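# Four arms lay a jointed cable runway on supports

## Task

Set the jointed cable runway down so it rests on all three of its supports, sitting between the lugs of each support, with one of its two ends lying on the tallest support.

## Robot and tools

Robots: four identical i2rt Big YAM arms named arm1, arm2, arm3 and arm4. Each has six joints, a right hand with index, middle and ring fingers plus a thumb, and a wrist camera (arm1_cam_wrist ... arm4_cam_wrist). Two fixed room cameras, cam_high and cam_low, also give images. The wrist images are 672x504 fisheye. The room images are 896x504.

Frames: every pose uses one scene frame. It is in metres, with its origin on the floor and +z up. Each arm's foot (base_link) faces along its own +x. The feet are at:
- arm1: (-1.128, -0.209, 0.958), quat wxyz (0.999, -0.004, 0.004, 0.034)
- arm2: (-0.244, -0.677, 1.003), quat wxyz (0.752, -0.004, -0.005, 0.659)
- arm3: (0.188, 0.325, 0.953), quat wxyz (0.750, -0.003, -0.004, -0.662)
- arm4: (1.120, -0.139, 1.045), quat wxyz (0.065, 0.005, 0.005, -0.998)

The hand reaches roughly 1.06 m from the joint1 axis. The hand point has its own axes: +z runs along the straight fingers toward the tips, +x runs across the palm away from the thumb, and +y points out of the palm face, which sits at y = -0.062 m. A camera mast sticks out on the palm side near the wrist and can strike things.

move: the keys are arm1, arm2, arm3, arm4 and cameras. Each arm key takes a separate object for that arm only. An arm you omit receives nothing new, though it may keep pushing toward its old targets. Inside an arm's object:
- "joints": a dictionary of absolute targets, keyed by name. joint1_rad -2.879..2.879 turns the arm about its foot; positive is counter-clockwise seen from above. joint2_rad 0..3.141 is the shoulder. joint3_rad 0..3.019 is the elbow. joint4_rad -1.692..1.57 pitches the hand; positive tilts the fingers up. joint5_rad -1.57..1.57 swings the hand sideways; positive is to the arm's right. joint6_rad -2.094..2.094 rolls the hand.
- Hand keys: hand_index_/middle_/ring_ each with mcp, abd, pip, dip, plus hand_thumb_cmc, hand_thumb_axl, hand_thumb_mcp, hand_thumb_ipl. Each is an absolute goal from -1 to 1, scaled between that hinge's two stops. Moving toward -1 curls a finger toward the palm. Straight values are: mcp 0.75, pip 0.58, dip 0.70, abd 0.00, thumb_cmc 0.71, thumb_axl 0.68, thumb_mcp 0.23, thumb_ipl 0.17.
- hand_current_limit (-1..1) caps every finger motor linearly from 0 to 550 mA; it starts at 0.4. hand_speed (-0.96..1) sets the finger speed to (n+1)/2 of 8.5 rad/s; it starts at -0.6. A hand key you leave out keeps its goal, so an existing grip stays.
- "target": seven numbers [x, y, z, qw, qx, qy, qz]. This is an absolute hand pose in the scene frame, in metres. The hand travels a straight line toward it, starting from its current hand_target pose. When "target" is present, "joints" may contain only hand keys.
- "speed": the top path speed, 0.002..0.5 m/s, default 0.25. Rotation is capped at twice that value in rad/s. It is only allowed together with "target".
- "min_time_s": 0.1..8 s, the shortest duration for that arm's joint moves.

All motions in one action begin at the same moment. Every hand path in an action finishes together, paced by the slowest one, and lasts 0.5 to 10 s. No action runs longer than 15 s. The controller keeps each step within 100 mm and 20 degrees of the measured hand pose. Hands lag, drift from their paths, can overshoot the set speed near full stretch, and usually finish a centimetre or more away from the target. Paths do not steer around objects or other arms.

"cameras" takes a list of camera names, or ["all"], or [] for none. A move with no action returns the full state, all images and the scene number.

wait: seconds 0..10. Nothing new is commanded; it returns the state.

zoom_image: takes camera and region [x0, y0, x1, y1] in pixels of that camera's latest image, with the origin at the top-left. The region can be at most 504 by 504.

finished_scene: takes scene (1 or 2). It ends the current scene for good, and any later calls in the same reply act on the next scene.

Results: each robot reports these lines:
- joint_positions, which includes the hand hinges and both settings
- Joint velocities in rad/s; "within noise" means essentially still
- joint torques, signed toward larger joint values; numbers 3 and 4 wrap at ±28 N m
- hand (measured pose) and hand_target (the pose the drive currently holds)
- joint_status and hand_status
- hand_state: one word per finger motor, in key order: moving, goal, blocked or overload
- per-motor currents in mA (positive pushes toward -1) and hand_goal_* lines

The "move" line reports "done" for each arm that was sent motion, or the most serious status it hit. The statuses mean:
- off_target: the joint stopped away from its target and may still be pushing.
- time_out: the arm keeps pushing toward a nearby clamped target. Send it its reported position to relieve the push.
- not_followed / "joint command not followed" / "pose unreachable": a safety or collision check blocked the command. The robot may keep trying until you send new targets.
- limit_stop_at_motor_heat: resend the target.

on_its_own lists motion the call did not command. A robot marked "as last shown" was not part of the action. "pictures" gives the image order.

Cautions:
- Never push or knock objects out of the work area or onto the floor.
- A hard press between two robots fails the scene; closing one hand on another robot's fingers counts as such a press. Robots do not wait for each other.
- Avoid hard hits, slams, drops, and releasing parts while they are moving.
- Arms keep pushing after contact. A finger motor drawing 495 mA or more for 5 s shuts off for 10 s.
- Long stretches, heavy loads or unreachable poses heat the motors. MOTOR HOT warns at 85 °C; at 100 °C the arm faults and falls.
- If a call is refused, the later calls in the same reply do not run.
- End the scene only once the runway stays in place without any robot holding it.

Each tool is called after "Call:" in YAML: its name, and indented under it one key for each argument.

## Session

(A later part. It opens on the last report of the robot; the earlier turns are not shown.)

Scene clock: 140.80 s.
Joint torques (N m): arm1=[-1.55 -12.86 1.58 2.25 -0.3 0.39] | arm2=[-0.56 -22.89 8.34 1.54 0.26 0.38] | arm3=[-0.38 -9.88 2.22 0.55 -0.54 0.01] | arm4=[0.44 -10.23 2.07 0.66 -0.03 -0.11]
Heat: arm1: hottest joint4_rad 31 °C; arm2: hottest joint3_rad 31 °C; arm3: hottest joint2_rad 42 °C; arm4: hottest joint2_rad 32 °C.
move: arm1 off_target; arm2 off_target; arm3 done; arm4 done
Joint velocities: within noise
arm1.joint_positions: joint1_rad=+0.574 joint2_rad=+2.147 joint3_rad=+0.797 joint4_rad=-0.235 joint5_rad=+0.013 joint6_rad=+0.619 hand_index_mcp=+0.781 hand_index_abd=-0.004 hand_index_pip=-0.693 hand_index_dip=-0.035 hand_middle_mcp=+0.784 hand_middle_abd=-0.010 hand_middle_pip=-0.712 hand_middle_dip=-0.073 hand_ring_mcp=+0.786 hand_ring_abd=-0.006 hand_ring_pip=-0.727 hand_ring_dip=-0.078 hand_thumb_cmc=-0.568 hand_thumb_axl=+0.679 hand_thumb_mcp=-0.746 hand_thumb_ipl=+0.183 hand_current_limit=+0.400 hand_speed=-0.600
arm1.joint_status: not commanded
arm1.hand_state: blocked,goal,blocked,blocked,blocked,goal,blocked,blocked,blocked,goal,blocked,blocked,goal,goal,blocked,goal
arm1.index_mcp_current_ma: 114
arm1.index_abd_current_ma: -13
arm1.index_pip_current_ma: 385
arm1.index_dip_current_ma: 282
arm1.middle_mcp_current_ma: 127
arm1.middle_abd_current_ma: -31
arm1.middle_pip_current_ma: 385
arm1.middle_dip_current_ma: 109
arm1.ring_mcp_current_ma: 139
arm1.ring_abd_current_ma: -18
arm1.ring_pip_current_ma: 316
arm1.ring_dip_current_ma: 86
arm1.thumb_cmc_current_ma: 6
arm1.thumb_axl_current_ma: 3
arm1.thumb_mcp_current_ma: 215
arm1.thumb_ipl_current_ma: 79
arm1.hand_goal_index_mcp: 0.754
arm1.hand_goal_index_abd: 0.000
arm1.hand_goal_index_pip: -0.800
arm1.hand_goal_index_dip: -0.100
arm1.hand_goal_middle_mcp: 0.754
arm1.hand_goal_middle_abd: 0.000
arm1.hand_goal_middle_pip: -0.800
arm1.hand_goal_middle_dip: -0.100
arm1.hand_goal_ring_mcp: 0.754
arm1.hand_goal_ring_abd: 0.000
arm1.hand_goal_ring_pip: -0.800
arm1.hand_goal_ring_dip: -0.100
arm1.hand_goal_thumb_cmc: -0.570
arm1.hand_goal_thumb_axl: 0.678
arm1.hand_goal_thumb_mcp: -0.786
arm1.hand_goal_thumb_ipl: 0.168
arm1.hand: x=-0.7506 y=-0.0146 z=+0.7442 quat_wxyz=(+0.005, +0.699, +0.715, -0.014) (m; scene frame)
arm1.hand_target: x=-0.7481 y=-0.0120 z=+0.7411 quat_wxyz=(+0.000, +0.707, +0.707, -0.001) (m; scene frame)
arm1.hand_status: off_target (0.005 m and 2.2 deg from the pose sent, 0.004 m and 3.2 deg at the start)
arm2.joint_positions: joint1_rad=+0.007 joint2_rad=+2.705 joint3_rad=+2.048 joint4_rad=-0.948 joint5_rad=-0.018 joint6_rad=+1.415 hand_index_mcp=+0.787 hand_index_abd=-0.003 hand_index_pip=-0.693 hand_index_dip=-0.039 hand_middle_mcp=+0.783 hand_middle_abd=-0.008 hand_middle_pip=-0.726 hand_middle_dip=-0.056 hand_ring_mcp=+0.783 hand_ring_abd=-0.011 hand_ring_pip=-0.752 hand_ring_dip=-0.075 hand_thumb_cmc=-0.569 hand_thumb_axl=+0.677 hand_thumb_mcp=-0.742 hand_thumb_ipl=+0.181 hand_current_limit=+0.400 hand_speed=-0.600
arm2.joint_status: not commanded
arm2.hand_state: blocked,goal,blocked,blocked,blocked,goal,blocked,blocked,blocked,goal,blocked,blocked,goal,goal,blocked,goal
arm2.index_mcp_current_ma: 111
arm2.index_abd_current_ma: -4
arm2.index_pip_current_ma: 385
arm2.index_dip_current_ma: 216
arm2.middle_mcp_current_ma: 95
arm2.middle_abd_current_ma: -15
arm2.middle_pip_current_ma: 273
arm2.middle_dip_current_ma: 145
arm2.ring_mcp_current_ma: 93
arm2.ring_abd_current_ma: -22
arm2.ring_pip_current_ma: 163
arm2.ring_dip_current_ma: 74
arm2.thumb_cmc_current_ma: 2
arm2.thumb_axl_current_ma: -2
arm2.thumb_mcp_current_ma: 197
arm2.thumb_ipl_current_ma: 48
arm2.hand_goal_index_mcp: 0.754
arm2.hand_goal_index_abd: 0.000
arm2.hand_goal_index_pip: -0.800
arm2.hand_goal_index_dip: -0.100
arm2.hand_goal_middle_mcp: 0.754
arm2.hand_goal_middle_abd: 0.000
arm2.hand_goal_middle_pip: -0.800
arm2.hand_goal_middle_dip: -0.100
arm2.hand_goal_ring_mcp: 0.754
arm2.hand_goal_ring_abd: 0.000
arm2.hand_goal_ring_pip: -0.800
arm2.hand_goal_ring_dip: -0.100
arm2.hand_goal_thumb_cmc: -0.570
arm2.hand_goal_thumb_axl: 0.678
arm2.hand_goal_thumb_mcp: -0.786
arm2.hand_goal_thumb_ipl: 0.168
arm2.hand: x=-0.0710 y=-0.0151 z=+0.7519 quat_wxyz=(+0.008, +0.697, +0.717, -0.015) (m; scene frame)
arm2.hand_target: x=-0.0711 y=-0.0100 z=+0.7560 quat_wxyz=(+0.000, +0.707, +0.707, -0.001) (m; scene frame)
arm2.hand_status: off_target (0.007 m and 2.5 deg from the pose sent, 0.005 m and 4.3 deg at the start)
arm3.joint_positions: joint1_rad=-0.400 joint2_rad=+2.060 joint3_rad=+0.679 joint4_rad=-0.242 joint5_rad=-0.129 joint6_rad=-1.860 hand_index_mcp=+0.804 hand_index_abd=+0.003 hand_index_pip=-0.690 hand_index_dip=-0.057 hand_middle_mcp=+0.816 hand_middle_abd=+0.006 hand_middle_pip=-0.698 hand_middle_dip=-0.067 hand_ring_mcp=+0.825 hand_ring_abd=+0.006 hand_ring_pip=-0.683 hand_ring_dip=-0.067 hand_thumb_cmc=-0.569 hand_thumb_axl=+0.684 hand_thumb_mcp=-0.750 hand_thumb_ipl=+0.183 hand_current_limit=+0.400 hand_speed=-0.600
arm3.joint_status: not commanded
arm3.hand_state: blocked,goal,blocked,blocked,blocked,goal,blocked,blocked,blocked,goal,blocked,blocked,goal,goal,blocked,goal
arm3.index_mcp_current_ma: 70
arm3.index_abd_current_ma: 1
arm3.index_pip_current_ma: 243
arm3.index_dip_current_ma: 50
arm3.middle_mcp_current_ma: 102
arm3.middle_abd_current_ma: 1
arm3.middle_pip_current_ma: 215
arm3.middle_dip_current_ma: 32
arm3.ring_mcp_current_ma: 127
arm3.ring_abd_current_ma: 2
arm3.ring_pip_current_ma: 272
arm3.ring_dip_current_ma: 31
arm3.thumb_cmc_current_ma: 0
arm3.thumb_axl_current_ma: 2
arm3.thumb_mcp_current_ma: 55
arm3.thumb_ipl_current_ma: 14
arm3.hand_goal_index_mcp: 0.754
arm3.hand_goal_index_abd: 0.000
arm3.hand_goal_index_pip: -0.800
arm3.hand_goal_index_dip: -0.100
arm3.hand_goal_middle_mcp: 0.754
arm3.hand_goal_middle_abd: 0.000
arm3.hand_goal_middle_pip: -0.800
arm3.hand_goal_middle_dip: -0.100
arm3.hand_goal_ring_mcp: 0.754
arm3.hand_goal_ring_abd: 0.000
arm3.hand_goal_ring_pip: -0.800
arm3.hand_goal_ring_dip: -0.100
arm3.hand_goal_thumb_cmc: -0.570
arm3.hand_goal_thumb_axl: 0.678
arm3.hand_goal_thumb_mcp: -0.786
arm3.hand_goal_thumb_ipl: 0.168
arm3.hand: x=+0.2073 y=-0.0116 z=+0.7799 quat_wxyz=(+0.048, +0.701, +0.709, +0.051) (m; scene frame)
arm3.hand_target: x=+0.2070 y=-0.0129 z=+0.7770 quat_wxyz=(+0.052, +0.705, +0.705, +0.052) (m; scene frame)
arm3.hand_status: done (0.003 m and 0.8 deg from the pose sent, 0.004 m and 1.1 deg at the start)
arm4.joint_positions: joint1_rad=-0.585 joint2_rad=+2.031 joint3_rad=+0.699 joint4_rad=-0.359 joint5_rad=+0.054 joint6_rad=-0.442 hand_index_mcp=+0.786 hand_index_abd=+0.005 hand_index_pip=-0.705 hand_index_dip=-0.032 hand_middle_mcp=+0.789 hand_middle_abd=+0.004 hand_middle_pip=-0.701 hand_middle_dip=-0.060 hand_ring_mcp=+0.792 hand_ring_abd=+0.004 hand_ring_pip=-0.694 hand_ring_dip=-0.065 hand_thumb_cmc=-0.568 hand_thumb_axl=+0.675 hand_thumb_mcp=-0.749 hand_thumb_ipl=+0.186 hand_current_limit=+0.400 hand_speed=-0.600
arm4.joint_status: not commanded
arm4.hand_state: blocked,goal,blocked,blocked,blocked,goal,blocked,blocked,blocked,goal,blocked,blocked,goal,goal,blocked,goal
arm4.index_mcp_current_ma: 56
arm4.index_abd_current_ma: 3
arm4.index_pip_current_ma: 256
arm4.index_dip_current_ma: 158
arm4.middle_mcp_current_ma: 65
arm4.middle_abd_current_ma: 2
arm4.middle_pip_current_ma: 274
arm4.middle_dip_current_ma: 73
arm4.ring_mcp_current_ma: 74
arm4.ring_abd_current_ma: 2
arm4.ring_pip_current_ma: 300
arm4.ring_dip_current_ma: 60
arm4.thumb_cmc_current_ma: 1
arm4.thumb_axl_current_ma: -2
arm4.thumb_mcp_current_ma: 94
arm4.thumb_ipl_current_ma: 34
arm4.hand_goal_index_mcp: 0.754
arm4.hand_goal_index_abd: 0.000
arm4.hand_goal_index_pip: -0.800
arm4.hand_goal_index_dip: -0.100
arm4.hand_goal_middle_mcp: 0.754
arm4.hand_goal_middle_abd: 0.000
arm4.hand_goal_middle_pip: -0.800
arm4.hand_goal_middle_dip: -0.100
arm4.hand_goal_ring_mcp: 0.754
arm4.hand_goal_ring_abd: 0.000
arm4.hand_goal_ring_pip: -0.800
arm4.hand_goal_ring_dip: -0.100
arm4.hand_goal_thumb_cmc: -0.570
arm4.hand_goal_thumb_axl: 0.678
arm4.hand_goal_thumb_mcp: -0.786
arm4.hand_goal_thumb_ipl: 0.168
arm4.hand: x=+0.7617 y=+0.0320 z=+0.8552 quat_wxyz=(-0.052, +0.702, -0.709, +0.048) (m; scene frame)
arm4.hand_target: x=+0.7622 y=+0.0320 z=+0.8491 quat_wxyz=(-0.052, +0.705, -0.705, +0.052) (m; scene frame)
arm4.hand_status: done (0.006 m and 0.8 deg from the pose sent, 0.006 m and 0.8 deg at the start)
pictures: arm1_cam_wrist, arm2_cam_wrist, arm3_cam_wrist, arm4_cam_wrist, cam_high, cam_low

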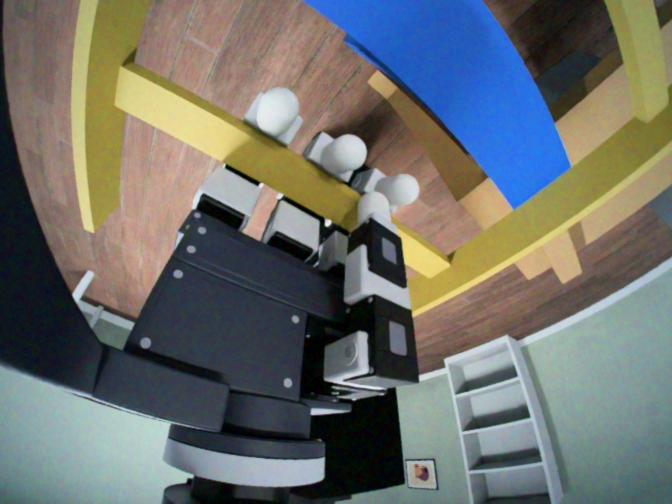

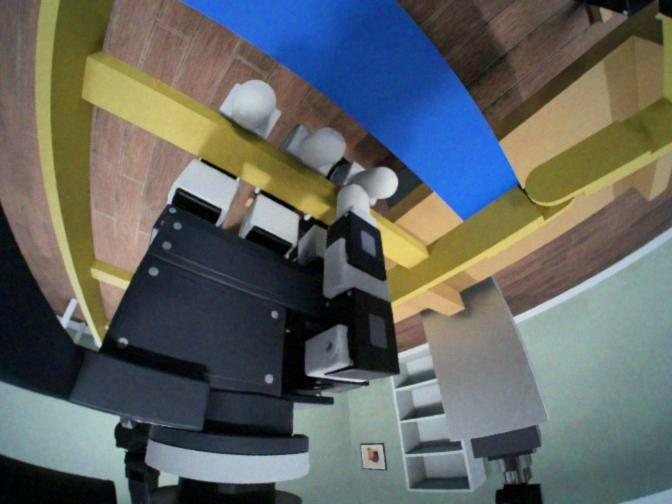

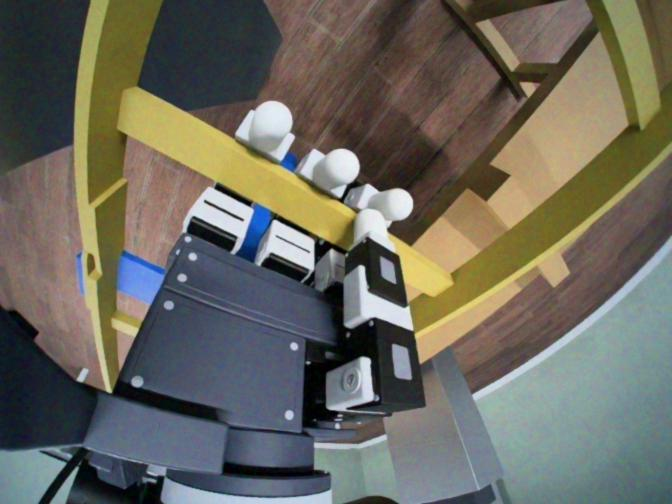

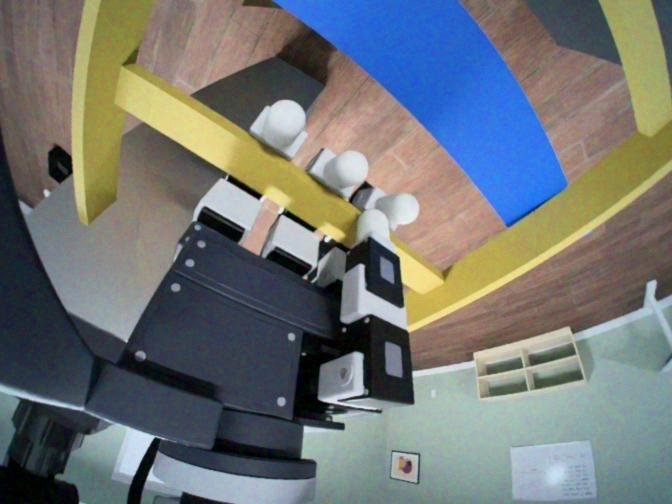

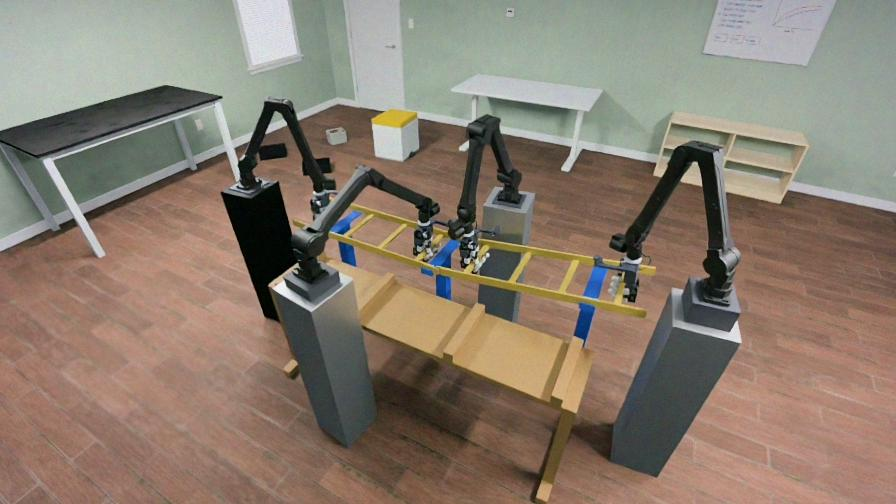

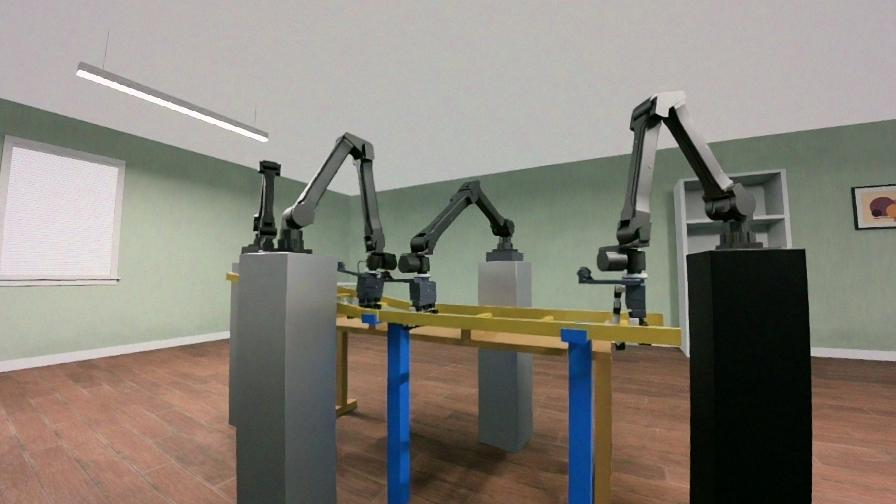

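Call:
move:
  arm1: {"joints": {"hand_index_pip": -0.66, "hand_middle_pip": -0.66, "hand_ring_pip": -0.66, "hand_index_dip": 0.05, "hand_middle_dip": 0.0, "hand_ring_dip": 0.0, "hand_thumb_mcp": -0.65}}
  arm2: {"joints": {"hand_index_pip": -0.66, "hand_middle_pip": -0.66, "hand_ring_pip": -0.70, "hand_index_dip": 0.05, "hand_middle_dip": 0.0, "hand_ring_dip": 0.0, "hand_thumb_mcp": -0.65}}
  arm3: {"joints": {"hand_index_pip": -0.66, "hand_middle_pip": -0.66, "hand_ring_pip": -0.65, "hand_index_dip": 0.0, "hand_middle_dip": 0.0, "hand_ring_dip": 0.0, "hand_thumb_mcp": -0.65}}
  arm4: {"joints": {"hand_index_pip": -0.66, "hand_middle_pip": -0.66, "hand_ring_pip": -0.65, "hand_index_dip": 0.05, "hand_middle_dip": 0.0, "hand_ring_dip": 0.0, "hand_thumb_mcp": -0.65}}

Call:
move:
  arm1: {"joints": {"hand_thumb_mcp": 0.226}}
  arm2: {"joints": {"hand_thumb_mcp": 0.226}}
  arm3: {"joints": {"hand_thumb_mcp": 0.226}}
  arm4: {"joints": {"hand_thumb_mcp": 0.226}}
  cameras: ["arm1_cam_wrist", "arm2_cam_wrist", "arm3_cam_wrist", "arm4_cam_wrist", "cam_low"]

Scene clock: 142.63 s.
Joint torques (N m): arm1=[-1.61 -13.04 1.61 1.76 0.2 0.32] | arm2=[-0.73 -22.65 8.29 0.91 0.35 0.3] | arm3=[-0.15 -9.76 2.24 0.35 -0.6 0.01] | arm4=[0.44 -10.29 2.04 0.64 -0.04 -0.08]
Heat: arm1: hottest joint4_rad 31 °C; arm2: hottest joint3_rad 31 °C; arm3: hottest joint2_rad 42 °C; arm4: hottest joint2_rad 31 °C.
move: arm1 off_target; arm2 off_target; arm3 off_target; arm4 off_target
Joint velocities: within noise
arm1.joint_positions: joint1_rad=+0.575 joint2_rad=+2.149 joint3_rad=+0.797 joint4_rad=-0.223 joint5_rad=-0.001 joint6_rad=+0.624 hand_index_mcp=+0.756 hand_index_abd=-0.004 hand_index_pip=-0.654 hand_index_dip=+0.053 hand_middle_mcp=+0.761 hand_middle_abd=-0.004 hand_middle_pip=-0.659 hand_middle_dip=-0.002 hand_ring_mcp=+0.766 hand_ring_abd=-0.003 hand_ring_pip=-0.660 hand_ring_dip=-0.002 hand_thumb_cmc=-0.569 hand_thumb_axl=+0.676 hand_thumb_mcp=-0.679 hand_thumb_ipl=+0.164 hand_current_limit=+0.400 hand_speed=-0.600
arm1.joint_status: hand_thumb_mcp off_target (ended at -0.679, target -0.650); the others done
arm1.hand_state: goal,goal,goal,goal,goal,goal,goal,goal,goal,goal,goal,goal,goal,goal,blocked,goal
arm1.index_mcp_current_ma: 8
arm1.index_abd_current_ma: -12
arm1.index_pip_current_ma: 22
arm1.index_dip_current_ma: 9
arm1.middle_mcp_current_ma: 28
arm1.middle_abd_current_ma: -11
arm1.middle_pip_current_ma: 1
arm1.middle_dip_current_ma: -6
arm1.ring_mcp_current_ma: 49
arm1.ring_abd_current_ma: -8
arm1.ring_pip_current_ma: 0
arm1.ring_dip_current_ma: -6
arm1.thumb_cmc_current_ma: 3
arm1.thumb_axl_current_ma: -6
arm1.thumb_mcp_current_ma: -152
arm1.thumb_ipl_current_ma: -17
arm1.hand_goal_index_mcp: 0.754
arm1.hand_goal_index_abd: 0.000
arm1.hand_goal_index_pip: -0.660
arm1.hand_goal_index_dip: 0.050
arm1.hand_goal_middle_mcp: 0.754
arm1.hand_goal_middle_abd: 0.000
arm1.hand_goal_middle_pip: -0.660
arm1.hand_goal_middle_dip: 0.000
arm1.hand_goal_ring_mcp: 0.754
arm1.hand_goal_ring_abd: 0.000
arm1.hand_goal_ring_pip: -0.660
arm1.hand_goal_ring_dip: 0.000
arm1.hand_goal_thumb_cmc: -0.570
arm1.hand_goal_thumb_axl: 0.678
arm1.hand_goal_thumb_mcp: -0.650
arm1.hand_goal_thumb_ipl: 0.168
arm1.hand: x=-0.7505 y=-0.0116 z=+0.7431 quat_wxyz=(-0.001, +0.700, +0.714, -0.008) (m; scene frame)
arm1.hand_target: x=-0.7480 y=-0.0120 z=+0.7411 quat_wxyz=(+0.000, +0.707, +0.707, +0.000) (m; scene frame)
arm1.hand_status: not commanded
arm2.joint_positions: joint1_rad=+0.008 joint2_rad=+2.704 joint3_rad=+2.048 joint4_rad=-0.934 joint5_rad=-0.020 joint6_rad=+1.424 hand_index_mcp=+0.759 hand_index_abd=-0.003 hand_index_pip=-0.653 hand_index_dip=+0.053 hand_middle_mcp=+0.764 hand_middle_abd=-0.004 hand_middle_pip=-0.660 hand_middle_dip=-0.002 hand_ring_mcp=+0.770 hand_ring_abd=-0.005 hand_ring_pip=-0.699 hand_ring_dip=-0.002 hand_thumb_cmc=-0.569 hand_thumb_axl=+0.676 hand_thumb_mcp=-0.678 hand_thumb_ipl=+0.165 hand_current_limit=+0.400 hand_speed=-0.600
arm2.joint_status: hand_thumb_mcp off_target (ended at -0.678, target -0.650); the others done
arm2.hand_state: goal,goal,goal,goal,goal,goal,goal,goal,goal,goal,goal,goal,goal,goal,blocked,goal
arm2.index_mcp_current_ma: 10
arm2.index_abd_current_ma: -4
arm2.index_pip_current_ma: 15
arm2.index_dip_current_ma: 5
arm2.middle_mcp_current_ma: 27
arm2.middle_abd_current_ma: -7
arm2.middle_pip_current_ma: 0
arm2.middle_dip_current_ma: -4
arm2.ring_mcp_current_ma: 46
arm2.ring_abd_current_ma: -8
arm2.ring_pip_current_ma: 1
arm2.ring_dip_current_ma: -4
arm2.thumb_cmc_current_ma: 1
arm2.thumb_axl_current_ma: -4
arm2.thumb_mcp_current_ma: -113
arm2.thumb_ipl_current_ma: -9
arm2.hand_goal_index_mcp: 0.754
arm2.hand_goal_index_abd: 0.000
arm2.hand_goal_index_pip: -0.660
arm2.hand_goal_index_dip: 0.050
arm2.hand_goal_middle_mcp: 0.754
arm2.hand_goal_middle_abd: 0.000
arm2.hand_goal_middle_pip: -0.660
arm2.hand_goal_middle_dip: 0.000
arm2.hand_goal_ring_mcp: 0.754
arm2.hand_goal_ring_abd: 0.000
arm2.hand_goal_ring_pip: -0.700
arm2.hand_goal_ring_dip: 0.000
arm2.hand_goal_thumb_cmc: -0.570
arm2.hand_goal_thumb_axl: 0.678
arm2.hand_goal_thumb_mcp: -0.650
arm2.hand_goal_thumb_ipl: 0.168
arm2.hand: x=-0.0718 y=-0.0117 z=+0.7520 quat_wxyz=(+0.003, +0.699, +0.715, -0.009) (m; scene frame)
arm2.hand_target: x=-0.0709 y=-0.0099 z=+0.7561 quat_wxyz=(+0.000, +0.707, +0.707, -0.001) (m; scene frame)
arm2.hand_status: not commanded
arm3.joint_positions: joint1_rad=-0.402 joint2_rad=+2.060 joint3_rad=+0.679 joint4_rad=-0.236 joint5_rad=-0.128 joint6_rad=-1.860 hand_index_mcp=+0.760 hand_index_abd=+0.003 hand_index_pip=-0.648 hand_index_dip=+0.006 hand_middle_mcp=+0.770 hand_middle_abd=+0.004 hand_middle_pip=-0.658 hand_middle_dip=-0.002 hand_ring_mcp=+0.782 hand_ring_abd=+0.005 hand_ring_pip=-0.648 hand_ring_dip=-0.002 hand_thumb_cmc=-0.569 hand_thumb_axl=+0.680 hand_thumb_mcp=-0.694 hand_thumb_ipl=+0.161 hand_current_limit=+0.400 hand_speed=-0.600
arm3.joint_status: hand_thumb_mcp off_target (ended at -0.694, target -0.650); the others done
arm3.hand_state: goal,goal,goal,goal,goal,goal,goal,goal,blocked,goal,goal,goal,goal,goal,blocked,goal
arm3.index_mcp_current_ma: 2
arm3.index_abd_current_ma: 1
arm3.index_pip_current_ma: 6
arm3.index_dip_current_ma: 2
arm3.middle_mcp_current_ma: 10
arm3.middle_abd_current_ma: 1
arm3.middle_pip_current_ma: 0
arm3.middle_dip_current_ma: 0
arm3.ring_mcp_current_ma: 26
arm3.ring_abd_current_ma: 1
arm3.ring_pip_current_ma: 0
arm3.ring_dip_current_ma: 0
arm3.thumb_cmc_current_ma: 0
arm3.thumb_axl_current_ma: 0
arm3.thumb_mcp_current_ma: -80
arm3.thumb_ipl_current_ma: -4
arm3.hand_goal_index_mcp: 0.754
arm3.hand_goal_index_abd: 0.000
arm3.hand_goal_index_pip: -0.660
arm3.hand_goal_index_dip: 0.000
arm3.hand_goal_middle_mcp: 0.754
arm3.hand_goal_middle_abd: 0.000
arm3.hand_goal_middle_pip: -0.660
arm3.hand_goal_middle_dip: 0.000
arm3.hand_goal_ring_mcp: 0.754
arm3.hand_goal_ring_abd: 0.000
arm3.hand_goal_ring_pip: -0.650
arm3.hand_goal_ring_dip: 0.000
arm3.hand_goal_thumb_cmc: -0.570
arm3.hand_goal_thumb_axl: 0.678
arm3.hand_goal_thumb_mcp: -0.650
arm3.hand_goal_thumb_ipl: 0.168
arm3.hand: x=+0.2057 y=-0.0131 z=+0.7797 quat_wxyz=(+0.049, +0.702, +0.709, +0.048) (m; scene frame)
arm3.hand_target: x=+0.2071 y=-0.0129 z=+0.7771 quat_wxyz=(+0.052, +0.705, +0.705, +0.053) (m; scene frame)
arm3.hand_status: not commanded
arm4.joint_positions: joint1_rad=-0.585 joint2_rad=+2.031 joint3_rad=+0.699 joint4_rad=-0.359 joint5_rad=+0.054 joint6_rad=-0.445 hand_index_mcp=+0.757 hand_index_abd=+0.003 hand_index_pip=-0.654 hand_index_dip=+0.052 hand_middle_mcp=+0.757 hand_middle_abd=+0.003 hand_middle_pip=-0.658 hand_middle_dip=-0.002 hand_ring_mcp=+0.757 hand_ring_abd=+0.004 hand_ring_pip=-0.649 hand_ring_dip=-0.002 hand_thumb_cmc=-0.569 hand_thumb_axl=+0.673 hand_thumb_mcp=-0.675 hand_thumb_ipl=+0.164 hand_current_limit=+0.400 hand_speed=-0.600
arm4.joint_status: hand_thumb_mcp off_target (ended at -0.675, target -0.650); the others done
arm4.hand_state: goal,goal,goal,goal,goal,goal,goal,goal,goal,goal,goal,goal,goal,goal,blocked,goal
arm4.index_mcp_current_ma: 2
arm4.index_abd_current_ma: 1
arm4.index_pip_current_ma: 5
arm4.index_dip_current_ma: 1
arm4.middle_mcp_current_ma: 2
arm4.middle_abd_current_ma: 1
arm4.middle_pip_current_ma: 1
arm4.middle_dip_current_ma: -1
arm4.ring_mcp_current_ma: 2
arm4.ring_abd_current_ma: 2
arm4.ring_pip_current_ma: 0
arm4.ring_dip_current_ma: -1
arm4.thumb_cmc_current_ma: 0
arm4.thumb_axl_current_ma: -4
arm4.thumb_mcp_current_ma: -54
arm4.thumb_ipl_current_ma: -4
arm4.hand_goal_index_mcp: 0.754
arm4.hand_goal_index_abd: 0.000
arm4.hand_goal_index_pip: -0.660
arm4.hand_goal_index_dip: 0.050
arm4.hand_goal_middle_mcp: 0.754
arm4.hand_goal_middle_abd: 0.000
arm4.hand_goal_middle_pip: -0.660
arm4.hand_goal_middle_dip: 0.000
arm4.hand_goal_ring_mcp: 0.754
arm4.hand_goal_ring_abd: 0.000
arm4.hand_goal_ring_pip: -0.650
arm4.hand_goal_ring_dip: 0.000
arm4.hand_goal_thumb_cmc: -0.570
arm4.hand_goal_thumb_axl: 0.678
arm4.hand_goal_thumb_mcp: -0.650
arm4.hand_goal_thumb_ipl: 0.168
arm4.hand: x=+0.7616 y=+0.0317 z=+0.8552 quat_wxyz=(-0.052, +0.703, -0.708, +0.048) (m; scene frame)
arm4.hand_target: x=+0.7621 y=+0.0320 z=+0.8491 quat_wxyz=(-0.052, +0.705, -0.705, +0.052) (m; scene frame)
arm4.hand_status: not commanded
pictures: none

Scene clock: 144.17 s.
Joint torques (N m): arm1=[-1.61 -13.04 1.62 1.76 0.2 0.32] | arm2=[-0.62 -22.89 8.32 0.9 0.36 0.29] | arm3=[0.03 -9.58 2.24 0.31 -0.61 0] | arm4=[0.5 -10.23 2.1 0.69 -0.06 -0.08]
Heat: arm1: hottest joint4_rad 31 °C; arm2: hottest joint2_rad 31 °C; arm3: hottest joint2_rad 42 °C; arm4: hottest joint2_rad 31 °C.
move: arm1 off_target; arm2 off_target; arm3 off_target; arm4 done
Joint velocities: within noise
arm1.joint_positions: joint1_rad=+0.575 joint2_rad=+2.149 joint3_rad=+0.797 joint4_rad=-0.223 joint5_rad=-0.001 joint6_rad=+0.625 hand_index_mcp=+0.755 hand_index_abd=-0.004 hand_index_pip=-0.646 hand_index_dip=+0.061 hand_middle_mcp=+0.761 hand_middle_abd=-0.004 hand_middle_pip=-0.659 hand_middle_dip=-0.002 hand_ring_mcp=+0.766 hand_ring_abd=-0.003 hand_ring_pip=-0.660 hand_ring_dip=-0.002 hand_thumb_cmc=-0.570 hand_thumb_axl=+0.673 hand_thumb_mcp=-0.654 hand_thumb_ipl=+0.155 hand_current_limit=+0.400 hand_speed=-0.600
arm1.joint_status: hand_thumb_mcp off_target (ended at -0.654, target +0.226)
arm1.hand_state: goal,goal,goal,goal,goal,goal,goal,goal,goal,goal,goal,goal,goal,goal,blocked,goal
arm1.index_mcp_current_ma: 2
arm1.index_abd_current_ma: -11
arm1.index_pip_current_ma: 51
arm1.index_dip_current_ma: 39
arm1.middle_mcp_current_ma: 25
arm1.middle_abd_current_ma: -10
arm1.middle_pip_current_ma: 1
arm1.middle_dip_current_ma: -6
arm1.ring_mcp_current_ma: 49
arm1.ring_abd_current_ma: -8
arm1.ring_pip_current_ma: 0
arm1.ring_dip_current_ma: -6
arm1.thumb_cmc_current_ma: -1
arm1.thumb_axl_current_ma: -19
arm1.thumb_mcp_current_ma: -385
arm1.thumb_ipl_current_ma: -64
arm1.hand_goal_index_mcp: 0.754
arm1.hand_goal_index_abd: 0.000
arm1.hand_goal_index_pip: -0.660
arm1.hand_goal_index_dip: 0.050
arm1.hand_goal_middle_mcp: 0.754
arm1.hand_goal_middle_abd: 0.000
arm1.hand_goal_middle_pip: -0.660
arm1.hand_goal_middle_dip: 0.000
arm1.hand_goal_ring_mcp: 0.754
arm1.hand_goal_ring_abd: 0.000
arm1.hand_goal_ring_pip: -0.660
arm1.hand_goal_ring_dip: 0.000
arm1.hand_goal_thumb_cmc: -0.570
arm1.hand_goal_thumb_axl: 0.678
arm1.hand_goal_thumb_mcp: 0.226
arm1.hand_goal_thumb_ipl: 0.168
arm1.hand: x=-0.7505 y=-0.0117 z=+0.7431 quat_wxyz=(-0.001, +0.701, +0.713, -0.008) (m; scene frame)
arm1.hand_target: x=-0.7480 y=-0.0120 z=+0.7411 quat_wxyz=(+0.000, +0.707, +0.707, +0.000) (m; scene frame)
arm1.hand_status: not commanded
arm2.joint_positions: joint1_rad=+0.008 joint2_rad=+2.704 joint3_rad=+2.048 joint4_rad=-0.934 joint5_rad=-0.020 joint6_rad=+1.425 hand_index_mcp=+0.755 hand_index_abd=-0.003 hand_index_pip=-0.643 hand_index_dip=+0.061 hand_middle_mcp=+0.763 hand_middle_abd=-0.004 hand_middle_pip=-0.660 hand_middle_dip=-0.002 hand_ring_mcp=+0.770 hand_ring_abd=-0.005 hand_ring_pip=-0.699 hand_ring_dip=-0.002 hand_thumb_cmc=-0.571 hand_thumb_axl=+0.672 hand_thumb_mcp=-0.646 hand_thumb_ipl=+0.155 hand_current_limit=+0.400 hand_speed=-0.600
arm2.joint_status: hand_thumb_mcp off_target (ended at -0.646, target +0.226)
arm2.hand_state: goal,goal,goal,goal,goal,goal,goal,goal,goal,goal,goal,goal,goal,goal,blocked,goal
arm2.index_mcp_current_ma: 2
arm2.index_abd_current_ma: -4
arm2.index_pip_current_ma: 48
arm2.index_dip_current_ma: 29
arm2.middle_mcp_current_ma: 23
arm2.middle_abd_current_ma: -6
arm2.middle_pip_current_ma: 0
arm2.middle_dip_current_ma: -4
arm2.ring_mcp_current_ma: 46
arm2.ring_abd_current_ma: -8
arm2.ring_pip_current_ma: 1
arm2.ring_dip_current_ma: -4
arm2.thumb_cmc_current_ma: -1
arm2.thumb_axl_current_ma: -17
arm2.thumb_mcp_current_ma: -385
arm2.thumb_ipl_current_ma: -50
arm2.hand_goal_index_mcp: 0.754
arm2.hand_goal_index_abd: 0.000
arm2.hand_goal_index_pip: -0.660
arm2.hand_goal_index_dip: 0.050
arm2.hand_goal_middle_mcp: 0.754
arm2.hand_goal_middle_abd: 0.000
arm2.hand_goal_middle_pip: -0.660
arm2.hand_goal_middle_dip: 0.000
arm2.hand_goal_ring_mcp: 0.754
arm2.hand_goal_ring_abd: 0.000
arm2.hand_goal_ring_pip: -0.700
arm2.hand_goal_ring_dip: 0.000
arm2.hand_goal_thumb_cmc: -0.570
arm2.hand_goal_thumb_axl: 0.678
arm2.hand_goal_thumb_mcp: 0.226
arm2.hand_goal_thumb_ipl: 0.168
arm2.hand: x=-0.0721 y=-0.0117 z=+0.7520 quat_wxyz=(+0.003, +0.699, +0.715, -0.009) (m; scene frame)
arm2.hand_target: x=-0.0711 y=-0.0099 z=+0.7561 quat_wxyz=(+0.000, +0.707, +0.707, +0.000) (m; scene frame)
arm2.hand_status: not commanded
arm3.joint_positions: joint1_rad=-0.403 joint2_rad=+2.060 joint3_rad=+0.679 joint4_rad=-0.236 joint5_rad=-0.128 joint6_rad=-1.860 hand_index_mcp=+0.756 hand_index_abd=+0.003 hand_index_pip=-0.634 hand_index_dip=+0.017 hand_middle_mcp=+0.767 hand_middle_abd=+0.004 hand_middle_pip=-0.658 hand_middle_dip=-0.002 hand_ring_mcp=+0.780 hand_ring_abd=+0.005 hand_ring_pip=-0.648 hand_ring_dip=-0.002 hand_thumb_cmc=-0.570 hand_thumb_axl=+0.672 hand_thumb_mcp=-0.653 hand_thumb_ipl=+0.145 hand_current_limit=+0.400 hand_speed=-0.600
arm3.joint_status: hand_thumb_mcp off_target (ended at -0.653, target +0.226)
arm3.hand_state: goal,goal,blocked,goal,goal,goal,goal,goal,blocked,goal,goal,goal,goal,goal,blocked,blocked
arm3.index_mcp_current_ma: 0
arm3.index_abd_current_ma: 1
arm3.index_pip_current_ma: 21
arm3.index_dip_current_ma: 10
arm3.middle_mcp_current_ma: 7
arm3.middle_abd_current_ma: 1
arm3.middle_pip_current_ma: 0
arm3.middle_dip_current_ma: 0
arm3.ring_mcp_current_ma: 22
arm3.ring_abd_current_ma: 1
arm3.ring_pip_current_ma: 0
arm3.ring_dip_current_ma: 0
arm3.thumb_cmc_current_ma: 0
arm3.thumb_axl_current_ma: -3
arm3.thumb_mcp_current_ma: -385
arm3.thumb_ipl_current_ma: -29
arm3.hand_goal_index_mcp: 0.754
arm3.hand_goal_index_abd: 0.000
arm3.hand_goal_index_pip: -0.660
arm3.hand_goal_index_dip: 0.000
arm3.hand_goal_middle_mcp: 0.754
arm3.hand_goal_middle_abd: 0.000
arm3.hand_goal_middle_pip: -0.660
arm3.hand_goal_middle_dip: 0.000
arm3.hand_goal_ring_mcp: 0.754
arm3.hand_goal_ring_abd: 0.000
arm3.hand_goal_ring_pip: -0.650
arm3.hand_goal_ring_dip: 0.000
arm3.hand_goal_thumb_cmc: -0.570
arm3.hand_goal_thumb_axl: 0.678
arm3.hand_goal_thumb_mcp: 0.226
arm3.hand_goal_thumb_ipl: 0.168
arm3.hand: x=+0.2056 y=-0.0131 z=+0.7797 quat_wxyz=(+0.049, +0.702, +0.708, +0.048) (m; scene frame)
arm3.hand_target: x=+0.2071 y=-0.0129 z=+0.7771 quat_wxyz=(+0.052, +0.705, +0.705, +0.053) (m; scene frame)
arm3.hand_status: not commanded
arm4.joint_positions: joint1_rad=-0.585 joint2_rad=+2.031 joint3_rad=+0.699 joint4_rad=-0.359 joint5_rad=+0.054 joint6_rad=-0.445 hand_index_mcp=+0.756 hand_index_abd=+0.002 hand_index_pip=-0.652 hand_index_dip=+0.053 hand_middle_mcp=+0.757 hand_middle_abd=+0.003 hand_middle_pip=-0.658 hand_middle_dip=-0.002 hand_ring_mcp=+0.757 hand_ring_abd=+0.004 hand_ring_pip=-0.649 hand_ring_dip=-0.002 hand_thumb_cmc=-0.573 hand_thumb_axl=+0.675 hand_thumb_mcp=+0.215 hand_thumb_ipl=+0.164 hand_current_limit=+0.400 hand_speed=-0.600
arm4.joint_status: all done
arm4.hand_state: goal,goal,goal,goal,goal,goal,goal,goal,goal,goal,goal,goal,goal,goal,goal,goal
arm4.index_mcp_current_ma: 1
arm4.index_abd_current_ma: 1
arm4.index_pip_current_ma: 7
arm4.index_dip_current_ma: 2
arm4.middle_mcp_current_ma: 2
arm4.middle_abd_current_ma: 1
arm4.middle_pip_current_ma: 1
arm4.middle_dip_current_ma: -1
arm4.ring_mcp_current_ma: 2
arm4.ring_abd_current_ma: 2
arm4.ring_pip_current_ma: 0
arm4.ring_dip_current_ma: -1
arm4.thumb_cmc_current_ma: -2
arm4.thumb_axl_current_ma: -2
arm4.thumb_mcp_current_ma: -16
arm4.thumb_ipl_current_ma: -3
arm4.hand_goal_index_mcp: 0.754
arm4.hand_goal_index_abd: 0.000
arm4.hand_goal_index_pip: -0.660
arm4.hand_goal_index_dip: 0.050
arm4.hand_goal_middle_mcp: 0.754
arm4.hand_goal_middle_abd: 0.000
arm4.hand_goal_middle_pip: -0.660
arm4.hand_goal_middle_dip: 0.000
arm4.hand_goal_ring_mcp: 0.754
arm4.hand_goal_ring_abd: 0.000
arm4.hand_goal_ring_pip: -0.650
arm4.hand_goal_ring_dip: 0.000
arm4.hand_goal_thumb_cmc: -0.570
arm4.hand_goal_thumb_axl: 0.678
arm4.hand_goal_thumb_mcp: 0.226
arm4.hand_goal_thumb_ipl: 0.168
arm4.hand: x=+0.7616 y=+0.0317 z=+0.8552 quat_wxyz=(-0.052, +0.703, -0.708, +0.048) (m; scene frame)
arm4.hand_target: x=+0.7621 y=+0.0320 z=+0.8491 quat_wxyz=(-0.052, +0.705, -0.705, +0.052) (m; scene frame)
arm4.hand_status: not commanded
pictures: arm1_cam_wrist, arm2_cam_wrist, arm3_cam_wrist, arm4_cam_wrist, cam_low

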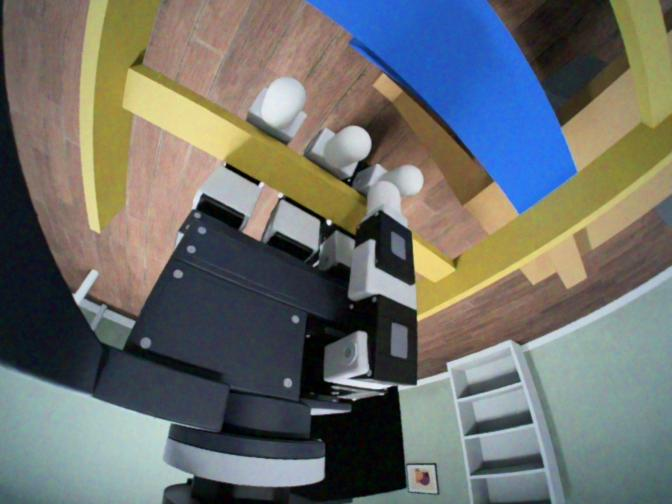

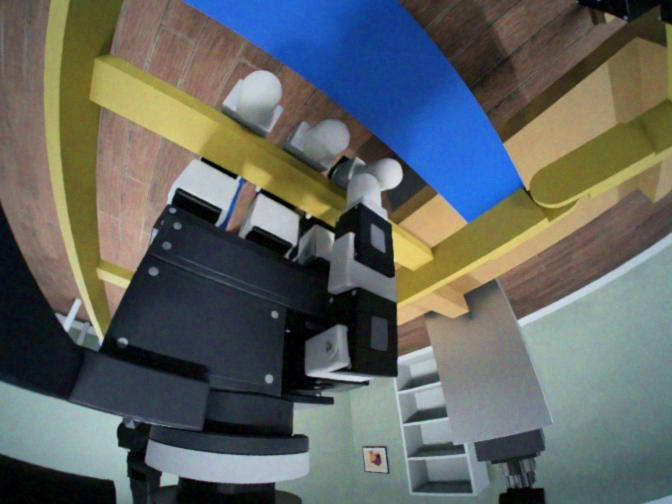

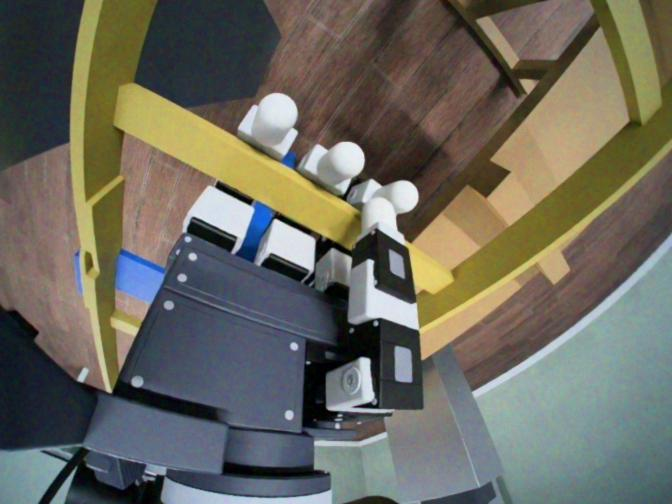

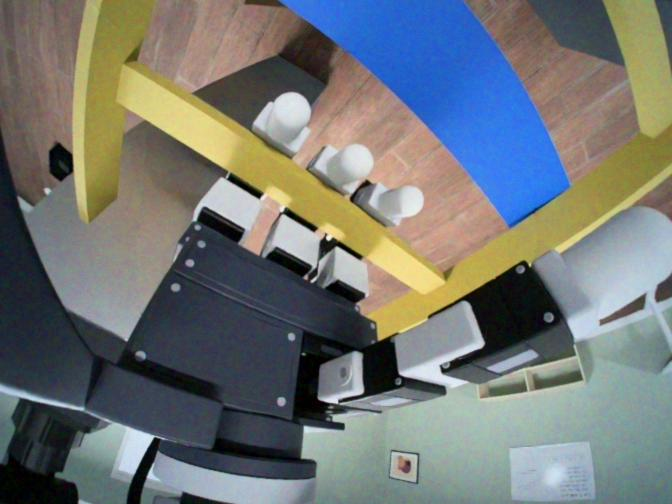

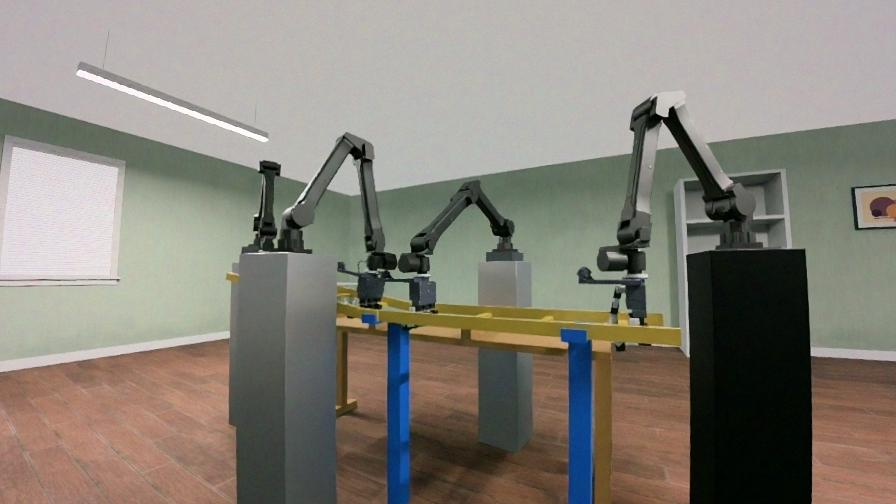

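Call:
move:
  arm1: {"joints": {"hand_thumb_mcp": -0.66, "hand_index_pip": 0.3, "hand_middle_pip": 0.3, "hand_ring_pip": 0.3}}
  arm2: {"joints": {"hand_thumb_mcp": -0.66, "hand_index_pip": 0.3, "hand_middle_pip": 0.3, "hand_ring_pip": 0.3}}
  arm3: {"joints": {"hand_thumb_mcp": -0.66, "hand_index_pip": 0.3, "hand_middle_pip": 0.3, "hand_ring_pip": 0.3}}
  arm4: {"joints": {"hand_index_pip": 0.3, "hand_middle_pip": 0.3, "hand_ring_pip": 0.3}}
  cameras: ["arm1_cam_wrist", "arm2_cam_wrist", "arm3_cam_wrist", "arm4_cam_wrist", "cam_low"]

Scene clock: 145.67 s.
Joint torques (N m): arm1=[-1.55 -13.04 1.58 1.73 0.18 0.32] | arm2=[-0.62 -22.83 8.29 0.92 0.33 0.3] | arm3=[-0.03 -9.64 2.24 0.35 -0.58 0] | arm4=[0.44 -10.11 2.06 0.68 -0.03 -0.08]
Heat: arm1: hottest joint4_rad 31 °C; arm2: hottest joint2_rad 31 °C; arm3: hottest joint2_rad 42 °C; arm4: hottest joint2_rad 31 °C.
move: arm1 done; arm2 done; arm3 done; arm4 done
Joint velocities: within noise
arm1.joint_positions: joint1_rad=+0.575 joint2_rad=+2.149 joint3_rad=+0.797 joint4_rad=-0.223 joint5_rad=-0.001 joint6_rad=+0.625 hand_index_mcp=+0.755 hand_index_abd=-0.004 hand_index_pip=+0.298 hand_index_dip=+0.054 hand_middle_mcp=+0.760 hand_middle_abd=-0.004 hand_middle_pip=+0.298 hand_middle_dip=-0.002 hand_ring_mcp=+0.766 hand_ring_abd=-0.003 hand_ring_pip=+0.298 hand_ring_dip=-0.002 hand_thumb_cmc=-0.570 hand_thumb_axl=+0.676 hand_thumb_mcp=-0.662 hand_thumb_ipl=+0.166 hand_current_limit=+0.400 hand_speed=-0.600
arm1.joint_status: all done
arm1.hand_state: goal,goal,goal,goal,goal,goal,goal,goal,goal,goal,goal,goal,goal,goal,goal,goal
arm1.index_mcp_current_ma: 2
arm1.index_abd_current_ma: -10
arm1.index_pip_current_ma: -6
arm1.index_dip_current_ma: 12
arm1.middle_mcp_current_ma: 23
arm1.middle_abd_current_ma: -10
arm1.middle_pip_current_ma: -6
arm1.middle_dip_current_ma: -6
arm1.ring_mcp_current_ma: 48
arm1.ring_abd_current_ma: -8
arm1.ring_pip_current_ma: -6
arm1.ring_dip_current_ma: -6
arm1.thumb_cmc_current_ma: -1
arm1.thumb_axl_current_ma: -9
arm1.thumb_mcp_current_ma: -9
arm1.thumb_ipl_current_ma: -10
arm1.hand_goal_index_mcp: 0.754
arm1.hand_goal_index_abd: 0.000
arm1.hand_goal_index_pip: 0.300
arm1.hand_goal_index_dip: 0.050
arm1.hand_goal_middle_mcp: 0.754
arm1.hand_goal_middle_abd: 0.000
arm1.hand_goal_middle_pip: 0.300
arm1.hand_goal_middle_dip: 0.000
arm1.hand_goal_ring_mcp: 0.754
arm1.hand_goal_ring_abd: 0.000
arm1.hand_goal_ring_pip: 0.300
arm1.hand_goal_ring_dip: 0.000
arm1.hand_goal_thumb_cmc: -0.570
arm1.hand_goal_thumb_axl: 0.678
arm1.hand_goal_thumb_mcp: -0.660
arm1.hand_goal_thumb_ipl: 0.168
arm1.hand: x=-0.7505 y=-0.0117 z=+0.7431 quat_wxyz=(-0.001, +0.701, +0.713, -0.008) (m; scene frame)
arm1.hand_target: x=-0.7480 y=-0.0120 z=+0.7411 quat_wxyz=(+0.000, +0.707, +0.707, +0.000) (m; scene frame)
arm1.hand_status: not commanded
arm2.joint_positions: joint1_rad=+0.008 joint2_rad=+2.704 joint3_rad=+2.048 joint4_rad=-0.934 joint5_rad=-0.020 joint6_rad=+1.425 hand_index_mcp=+0.755 hand_index_abd=-0.003 hand_index_pip=+0.298 hand_index_dip=+0.053 hand_middle_mcp=+0.762 hand_middle_abd=-0.003 hand_middle_pip=+0.298 hand_middle_dip=-0.002 hand_ring_mcp=+0.769 hand_ring_abd=-0.005 hand_ring_pip=+0.298 hand_ring_dip=-0.002 hand_thumb_cmc=-0.571 hand_thumb_axl=+0.675 hand_thumb_mcp=-0.660 hand_thumb_ipl=+0.166 hand_current_limit=+0.400 hand_speed=-0.600
arm2.joint_status: all done
arm2.hand_state: goal,goal,goal,goal,goal,goal,goal,goal,goal,goal,goal,goal,goal,goal,goal,goal
arm2.index_mcp_current_ma: 2
arm2.index_abd_current_ma: -4
arm2.index_pip_current_ma: -4
arm2.index_dip_current_ma: 6
arm2.middle_mcp_current_ma: 20
arm2.middle_abd_current_ma: -6
arm2.middle_pip_current_ma: -3
arm2.middle_dip_current_ma: -4
arm2.ring_mcp_current_ma: 44
arm2.ring_abd_current_ma: -8
arm2.ring_pip_current_ma: -3
arm2.ring_dip_current_ma: -4
arm2.thumb_cmc_current_ma: -2
arm2.thumb_axl_current_ma: -6
arm2.thumb_mcp_current_ma: 0
arm2.thumb_ipl_current_ma: -6
arm2.hand_goal_index_mcp: 0.754
arm2.hand_goal_index_abd: 0.000
arm2.hand_goal_index_pip: 0.300
arm2.hand_goal_index_dip: 0.050
arm2.hand_goal_middle_mcp: 0.754
arm2.hand_goal_middle_abd: 0.000
arm2.hand_goal_middle_pip: 0.300
arm2.hand_goal_middle_dip: 0.000
arm2.hand_goal_ring_mcp: 0.754
arm2.hand_goal_ring_abd: 0.000
arm2.hand_goal_ring_pip: 0.300
arm2.hand_goal_ring_dip: 0.000
arm2.hand_goal_thumb_cmc: -0.570
arm2.hand_goal_thumb_axl: 0.678
arm2.hand_goal_thumb_mcp: -0.660
arm2.hand_goal_thumb_ipl: 0.168
arm2.hand: x=-0.0722 y=-0.0117 z=+0.7519 quat_wxyz=(+0.002, +0.699, +0.715, -0.009) (m; scene frame)
arm2.hand_target: x=-0.0712 y=-0.0099 z=+0.7561 quat_wxyz=(+0.000, +0.707, +0.707, -0.001) (m; scene frame)
arm2.hand_status: not commanded
arm3.joint_positions: joint1_rad=-0.403 joint2_rad=+2.060 joint3_rad=+0.679 joint4_rad=-0.236 joint5_rad=-0.128 joint6_rad=-1.860 hand_index_mcp=+0.755 hand_index_abd=+0.003 hand_index_pip=+0.298 hand_index_dip=+0.003 hand_middle_mcp=+0.767 hand_middle_abd=+0.004 hand_middle_pip=+0.298 hand_middle_dip=-0.002 hand_ring_mcp=+0.779 hand_ring_abd=+0.005 hand_ring_pip=+0.298 hand_ring_dip=-0.002 hand_thumb_cmc=-0.570 hand_thumb_axl=+0.676 hand_thumb_mcp=-0.661 hand_thumb_ipl=+0.165 hand_current_limit=+0.400 hand_speed=-0.600
arm3.joint_status: all done
arm3.hand_state: goal,goal,goal,goal,goal,goal,goal,goal,blocked,goal,goal,goal,goal,goal,goal,goal
arm3.index_mcp_current_ma: 0
arm3.index_abd_current_ma: 0
arm3.index_pip_current_ma: 0
arm3.index_dip_current_ma: 1
arm3.middle_mcp_current_ma: 7
arm3.middle_abd_current_ma: 1
arm3.middle_pip_current_ma: 0
arm3.middle_dip_current_ma: 0
arm3.ring_mcp_current_ma: 22
arm3.ring_abd_current_ma: 1
arm3.ring_pip_current_ma: 0
arm3.ring_dip_current_ma: 0
arm3.thumb_cmc_current_ma: 0
arm3.thumb_axl_current_ma: -1
arm3.thumb_mcp_current_ma: 0
arm3.thumb_ipl_current_ma: -1
arm3.hand_goal_index_mcp: 0.754
arm3.hand_goal_index_abd: 0.000
arm3.hand_goal_index_pip: 0.300
arm3.hand_goal_index_dip: 0.000
arm3.hand_goal_middle_mcp: 0.754
arm3.hand_goal_middle_abd: 0.000
arm3.hand_goal_middle_pip: 0.300
arm3.hand_goal_middle_dip: 0.000
arm3.hand_goal_ring_mcp: 0.754
arm3.hand_goal_ring_abd: 0.000
arm3.hand_goal_ring_pip: 0.300
arm3.hand_goal_ring_dip: 0.000
arm3.hand_goal_thumb_cmc: -0.570
arm3.hand_goal_thumb_axl: 0.678
arm3.hand_goal_thumb_mcp: -0.660
arm3.hand_goal_thumb_ipl: 0.168
arm3.hand: x=+0.2056 y=-0.0131 z=+0.7797 quat_wxyz=(+0.049, +0.702, +0.708, +0.048) (m; scene frame)
arm3.hand_target: x=+0.2071 y=-0.0129 z=+0.7771 quat_wxyz=(+0.052, +0.705, +0.705, +0.053) (m; scene frame)
arm3.hand_status: not commanded
arm4.joint_positions: joint1_rad=-0.585 joint2_rad=+2.031 joint3_rad=+0.699 joint4_rad=-0.359 joint5_rad=+0.054 joint6_rad=-0.445 hand_index_mcp=+0.756 hand_index_abd=+0.002 hand_index_pip=+0.297 hand_index_dip=+0.053 hand_middle_mcp=+0.756 hand_middle_abd=+0.003 hand_middle_pip=+0.298 hand_middle_dip=-0.002 hand_ring_mcp=+0.755 hand_ring_abd=+0.004 hand_ring_pip=+0.298 hand_ring_dip=-0.002 hand_thumb_cmc=-0.573 hand_thumb_axl=+0.675 hand_thumb_mcp=+0.215 hand_thumb_ipl=+0.164 hand_current_limit=+0.400 hand_speed=-0.600
arm4.joint_status: all done
arm4.hand_state: goal,goal,goal,goal,goal,goal,goal,goal,goal,goal,goal,goal,goal,goal,goal,goal
arm4.index_mcp_current_ma: 1
arm4.index_abd_current_ma: 1
arm4.index_pip_current_ma: -1
arm4.index_dip_current_ma: 2
arm4.middle_mcp_current_ma: 1
arm4.middle_abd_current_ma: 1
arm4.middle_pip_current_ma: -1
arm4.middle_dip_current_ma: -1
arm4.ring_mcp_current_ma: 0
arm4.ring_abd_current_ma: 2
arm4.ring_pip_current_ma: -1
arm4.ring_dip_current_ma: -1
arm4.thumb_cmc_current_ma: -2
arm4.thumb_axl_current_ma: -2
arm4.thumb_mcp_current_ma: -16
arm4.thumb_ipl_current_ma: -3
arm4.hand_goal_index_mcp: 0.754
arm4.hand_goal_index_abd: 0.000
arm4.hand_goal_index_pip: 0.300
arm4.hand_goal_index_dip: 0.050
arm4.hand_goal_middle_mcp: 0.754
arm4.hand_goal_middle_abd: 0.000
arm4.hand_goal_middle_pip: 0.300
arm4.hand_goal_middle_dip: 0.000
arm4.hand_goal_ring_mcp: 0.754
arm4.hand_goal_ring_abd: 0.000
arm4.hand_goal_ring_pip: 0.300
arm4.hand_goal_ring_dip: 0.000
arm4.hand_goal_thumb_cmc: -0.570
arm4.hand_goal_thumb_axl: 0.678
arm4.hand_goal_thumb_mcp: 0.226
arm4.hand_goal_thumb_ipl: 0.168
arm4.hand: x=+0.7616 y=+0.0317 z=+0.8552 quat_wxyz=(-0.052, +0.703, -0.708, +0.048) (m; scene frame)
arm4.hand_target: x=+0.7621 y=+0.0320 z=+0.8491 quat_wxyz=(-0.052, +0.705, -0.705, +0.052) (m; scene frame)
arm4.hand_status: not commanded
pictures: arm1_cam_wrist, arm2_cam_wrist, arm3_cam_wrist, arm4_cam_wrist, cam_low

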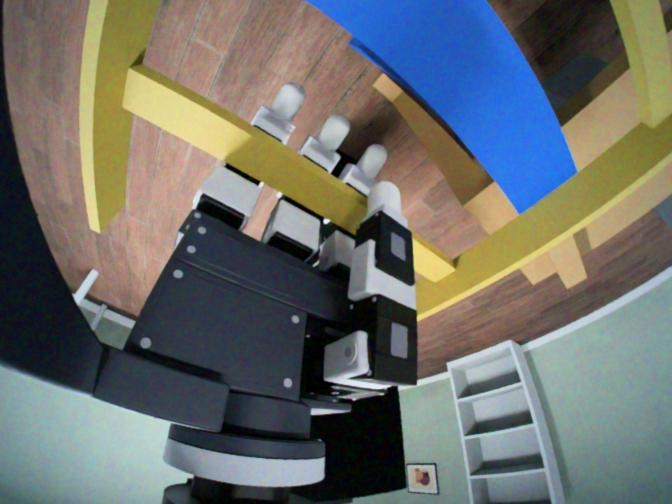

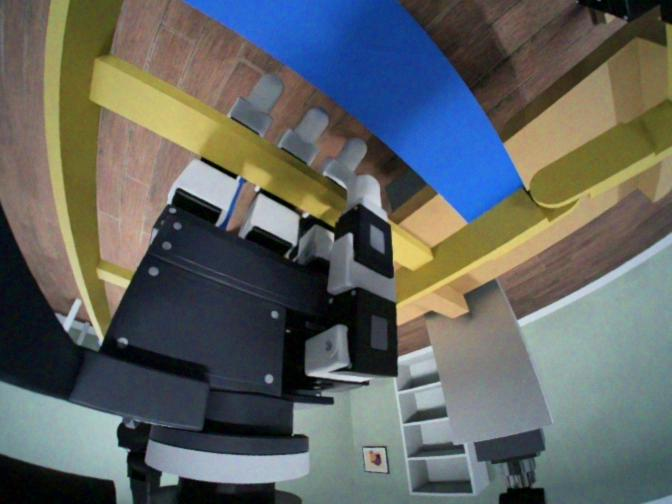

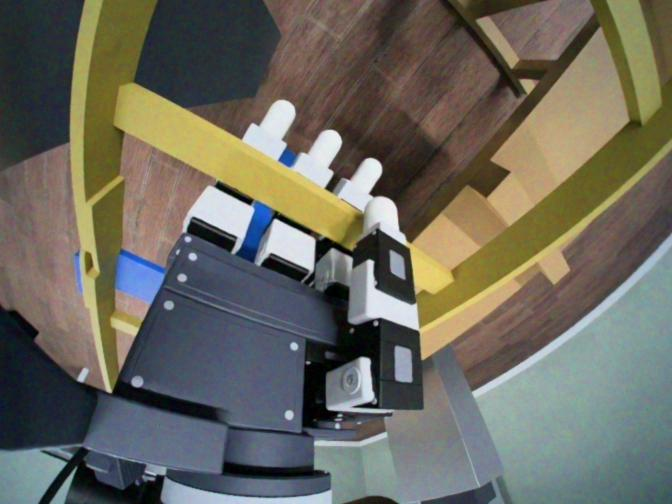

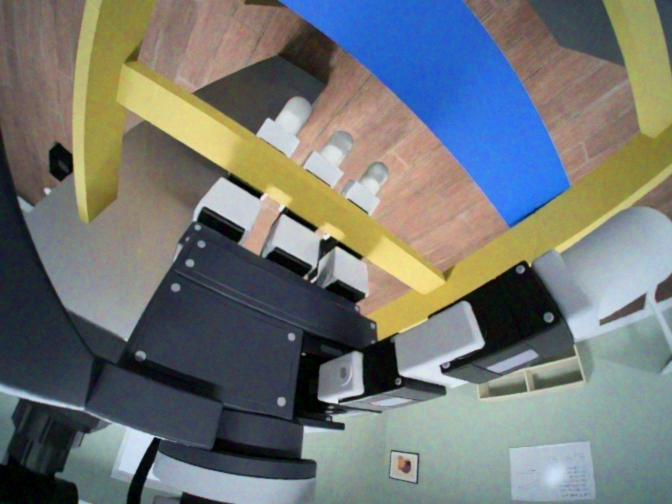

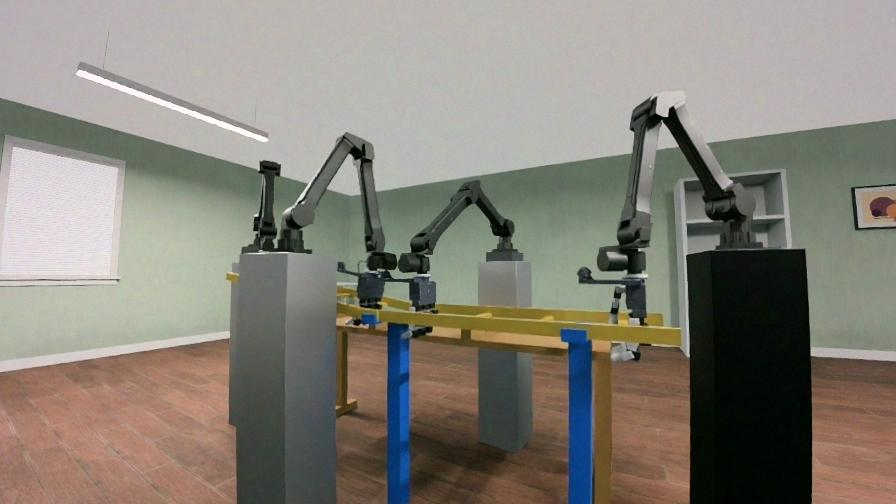

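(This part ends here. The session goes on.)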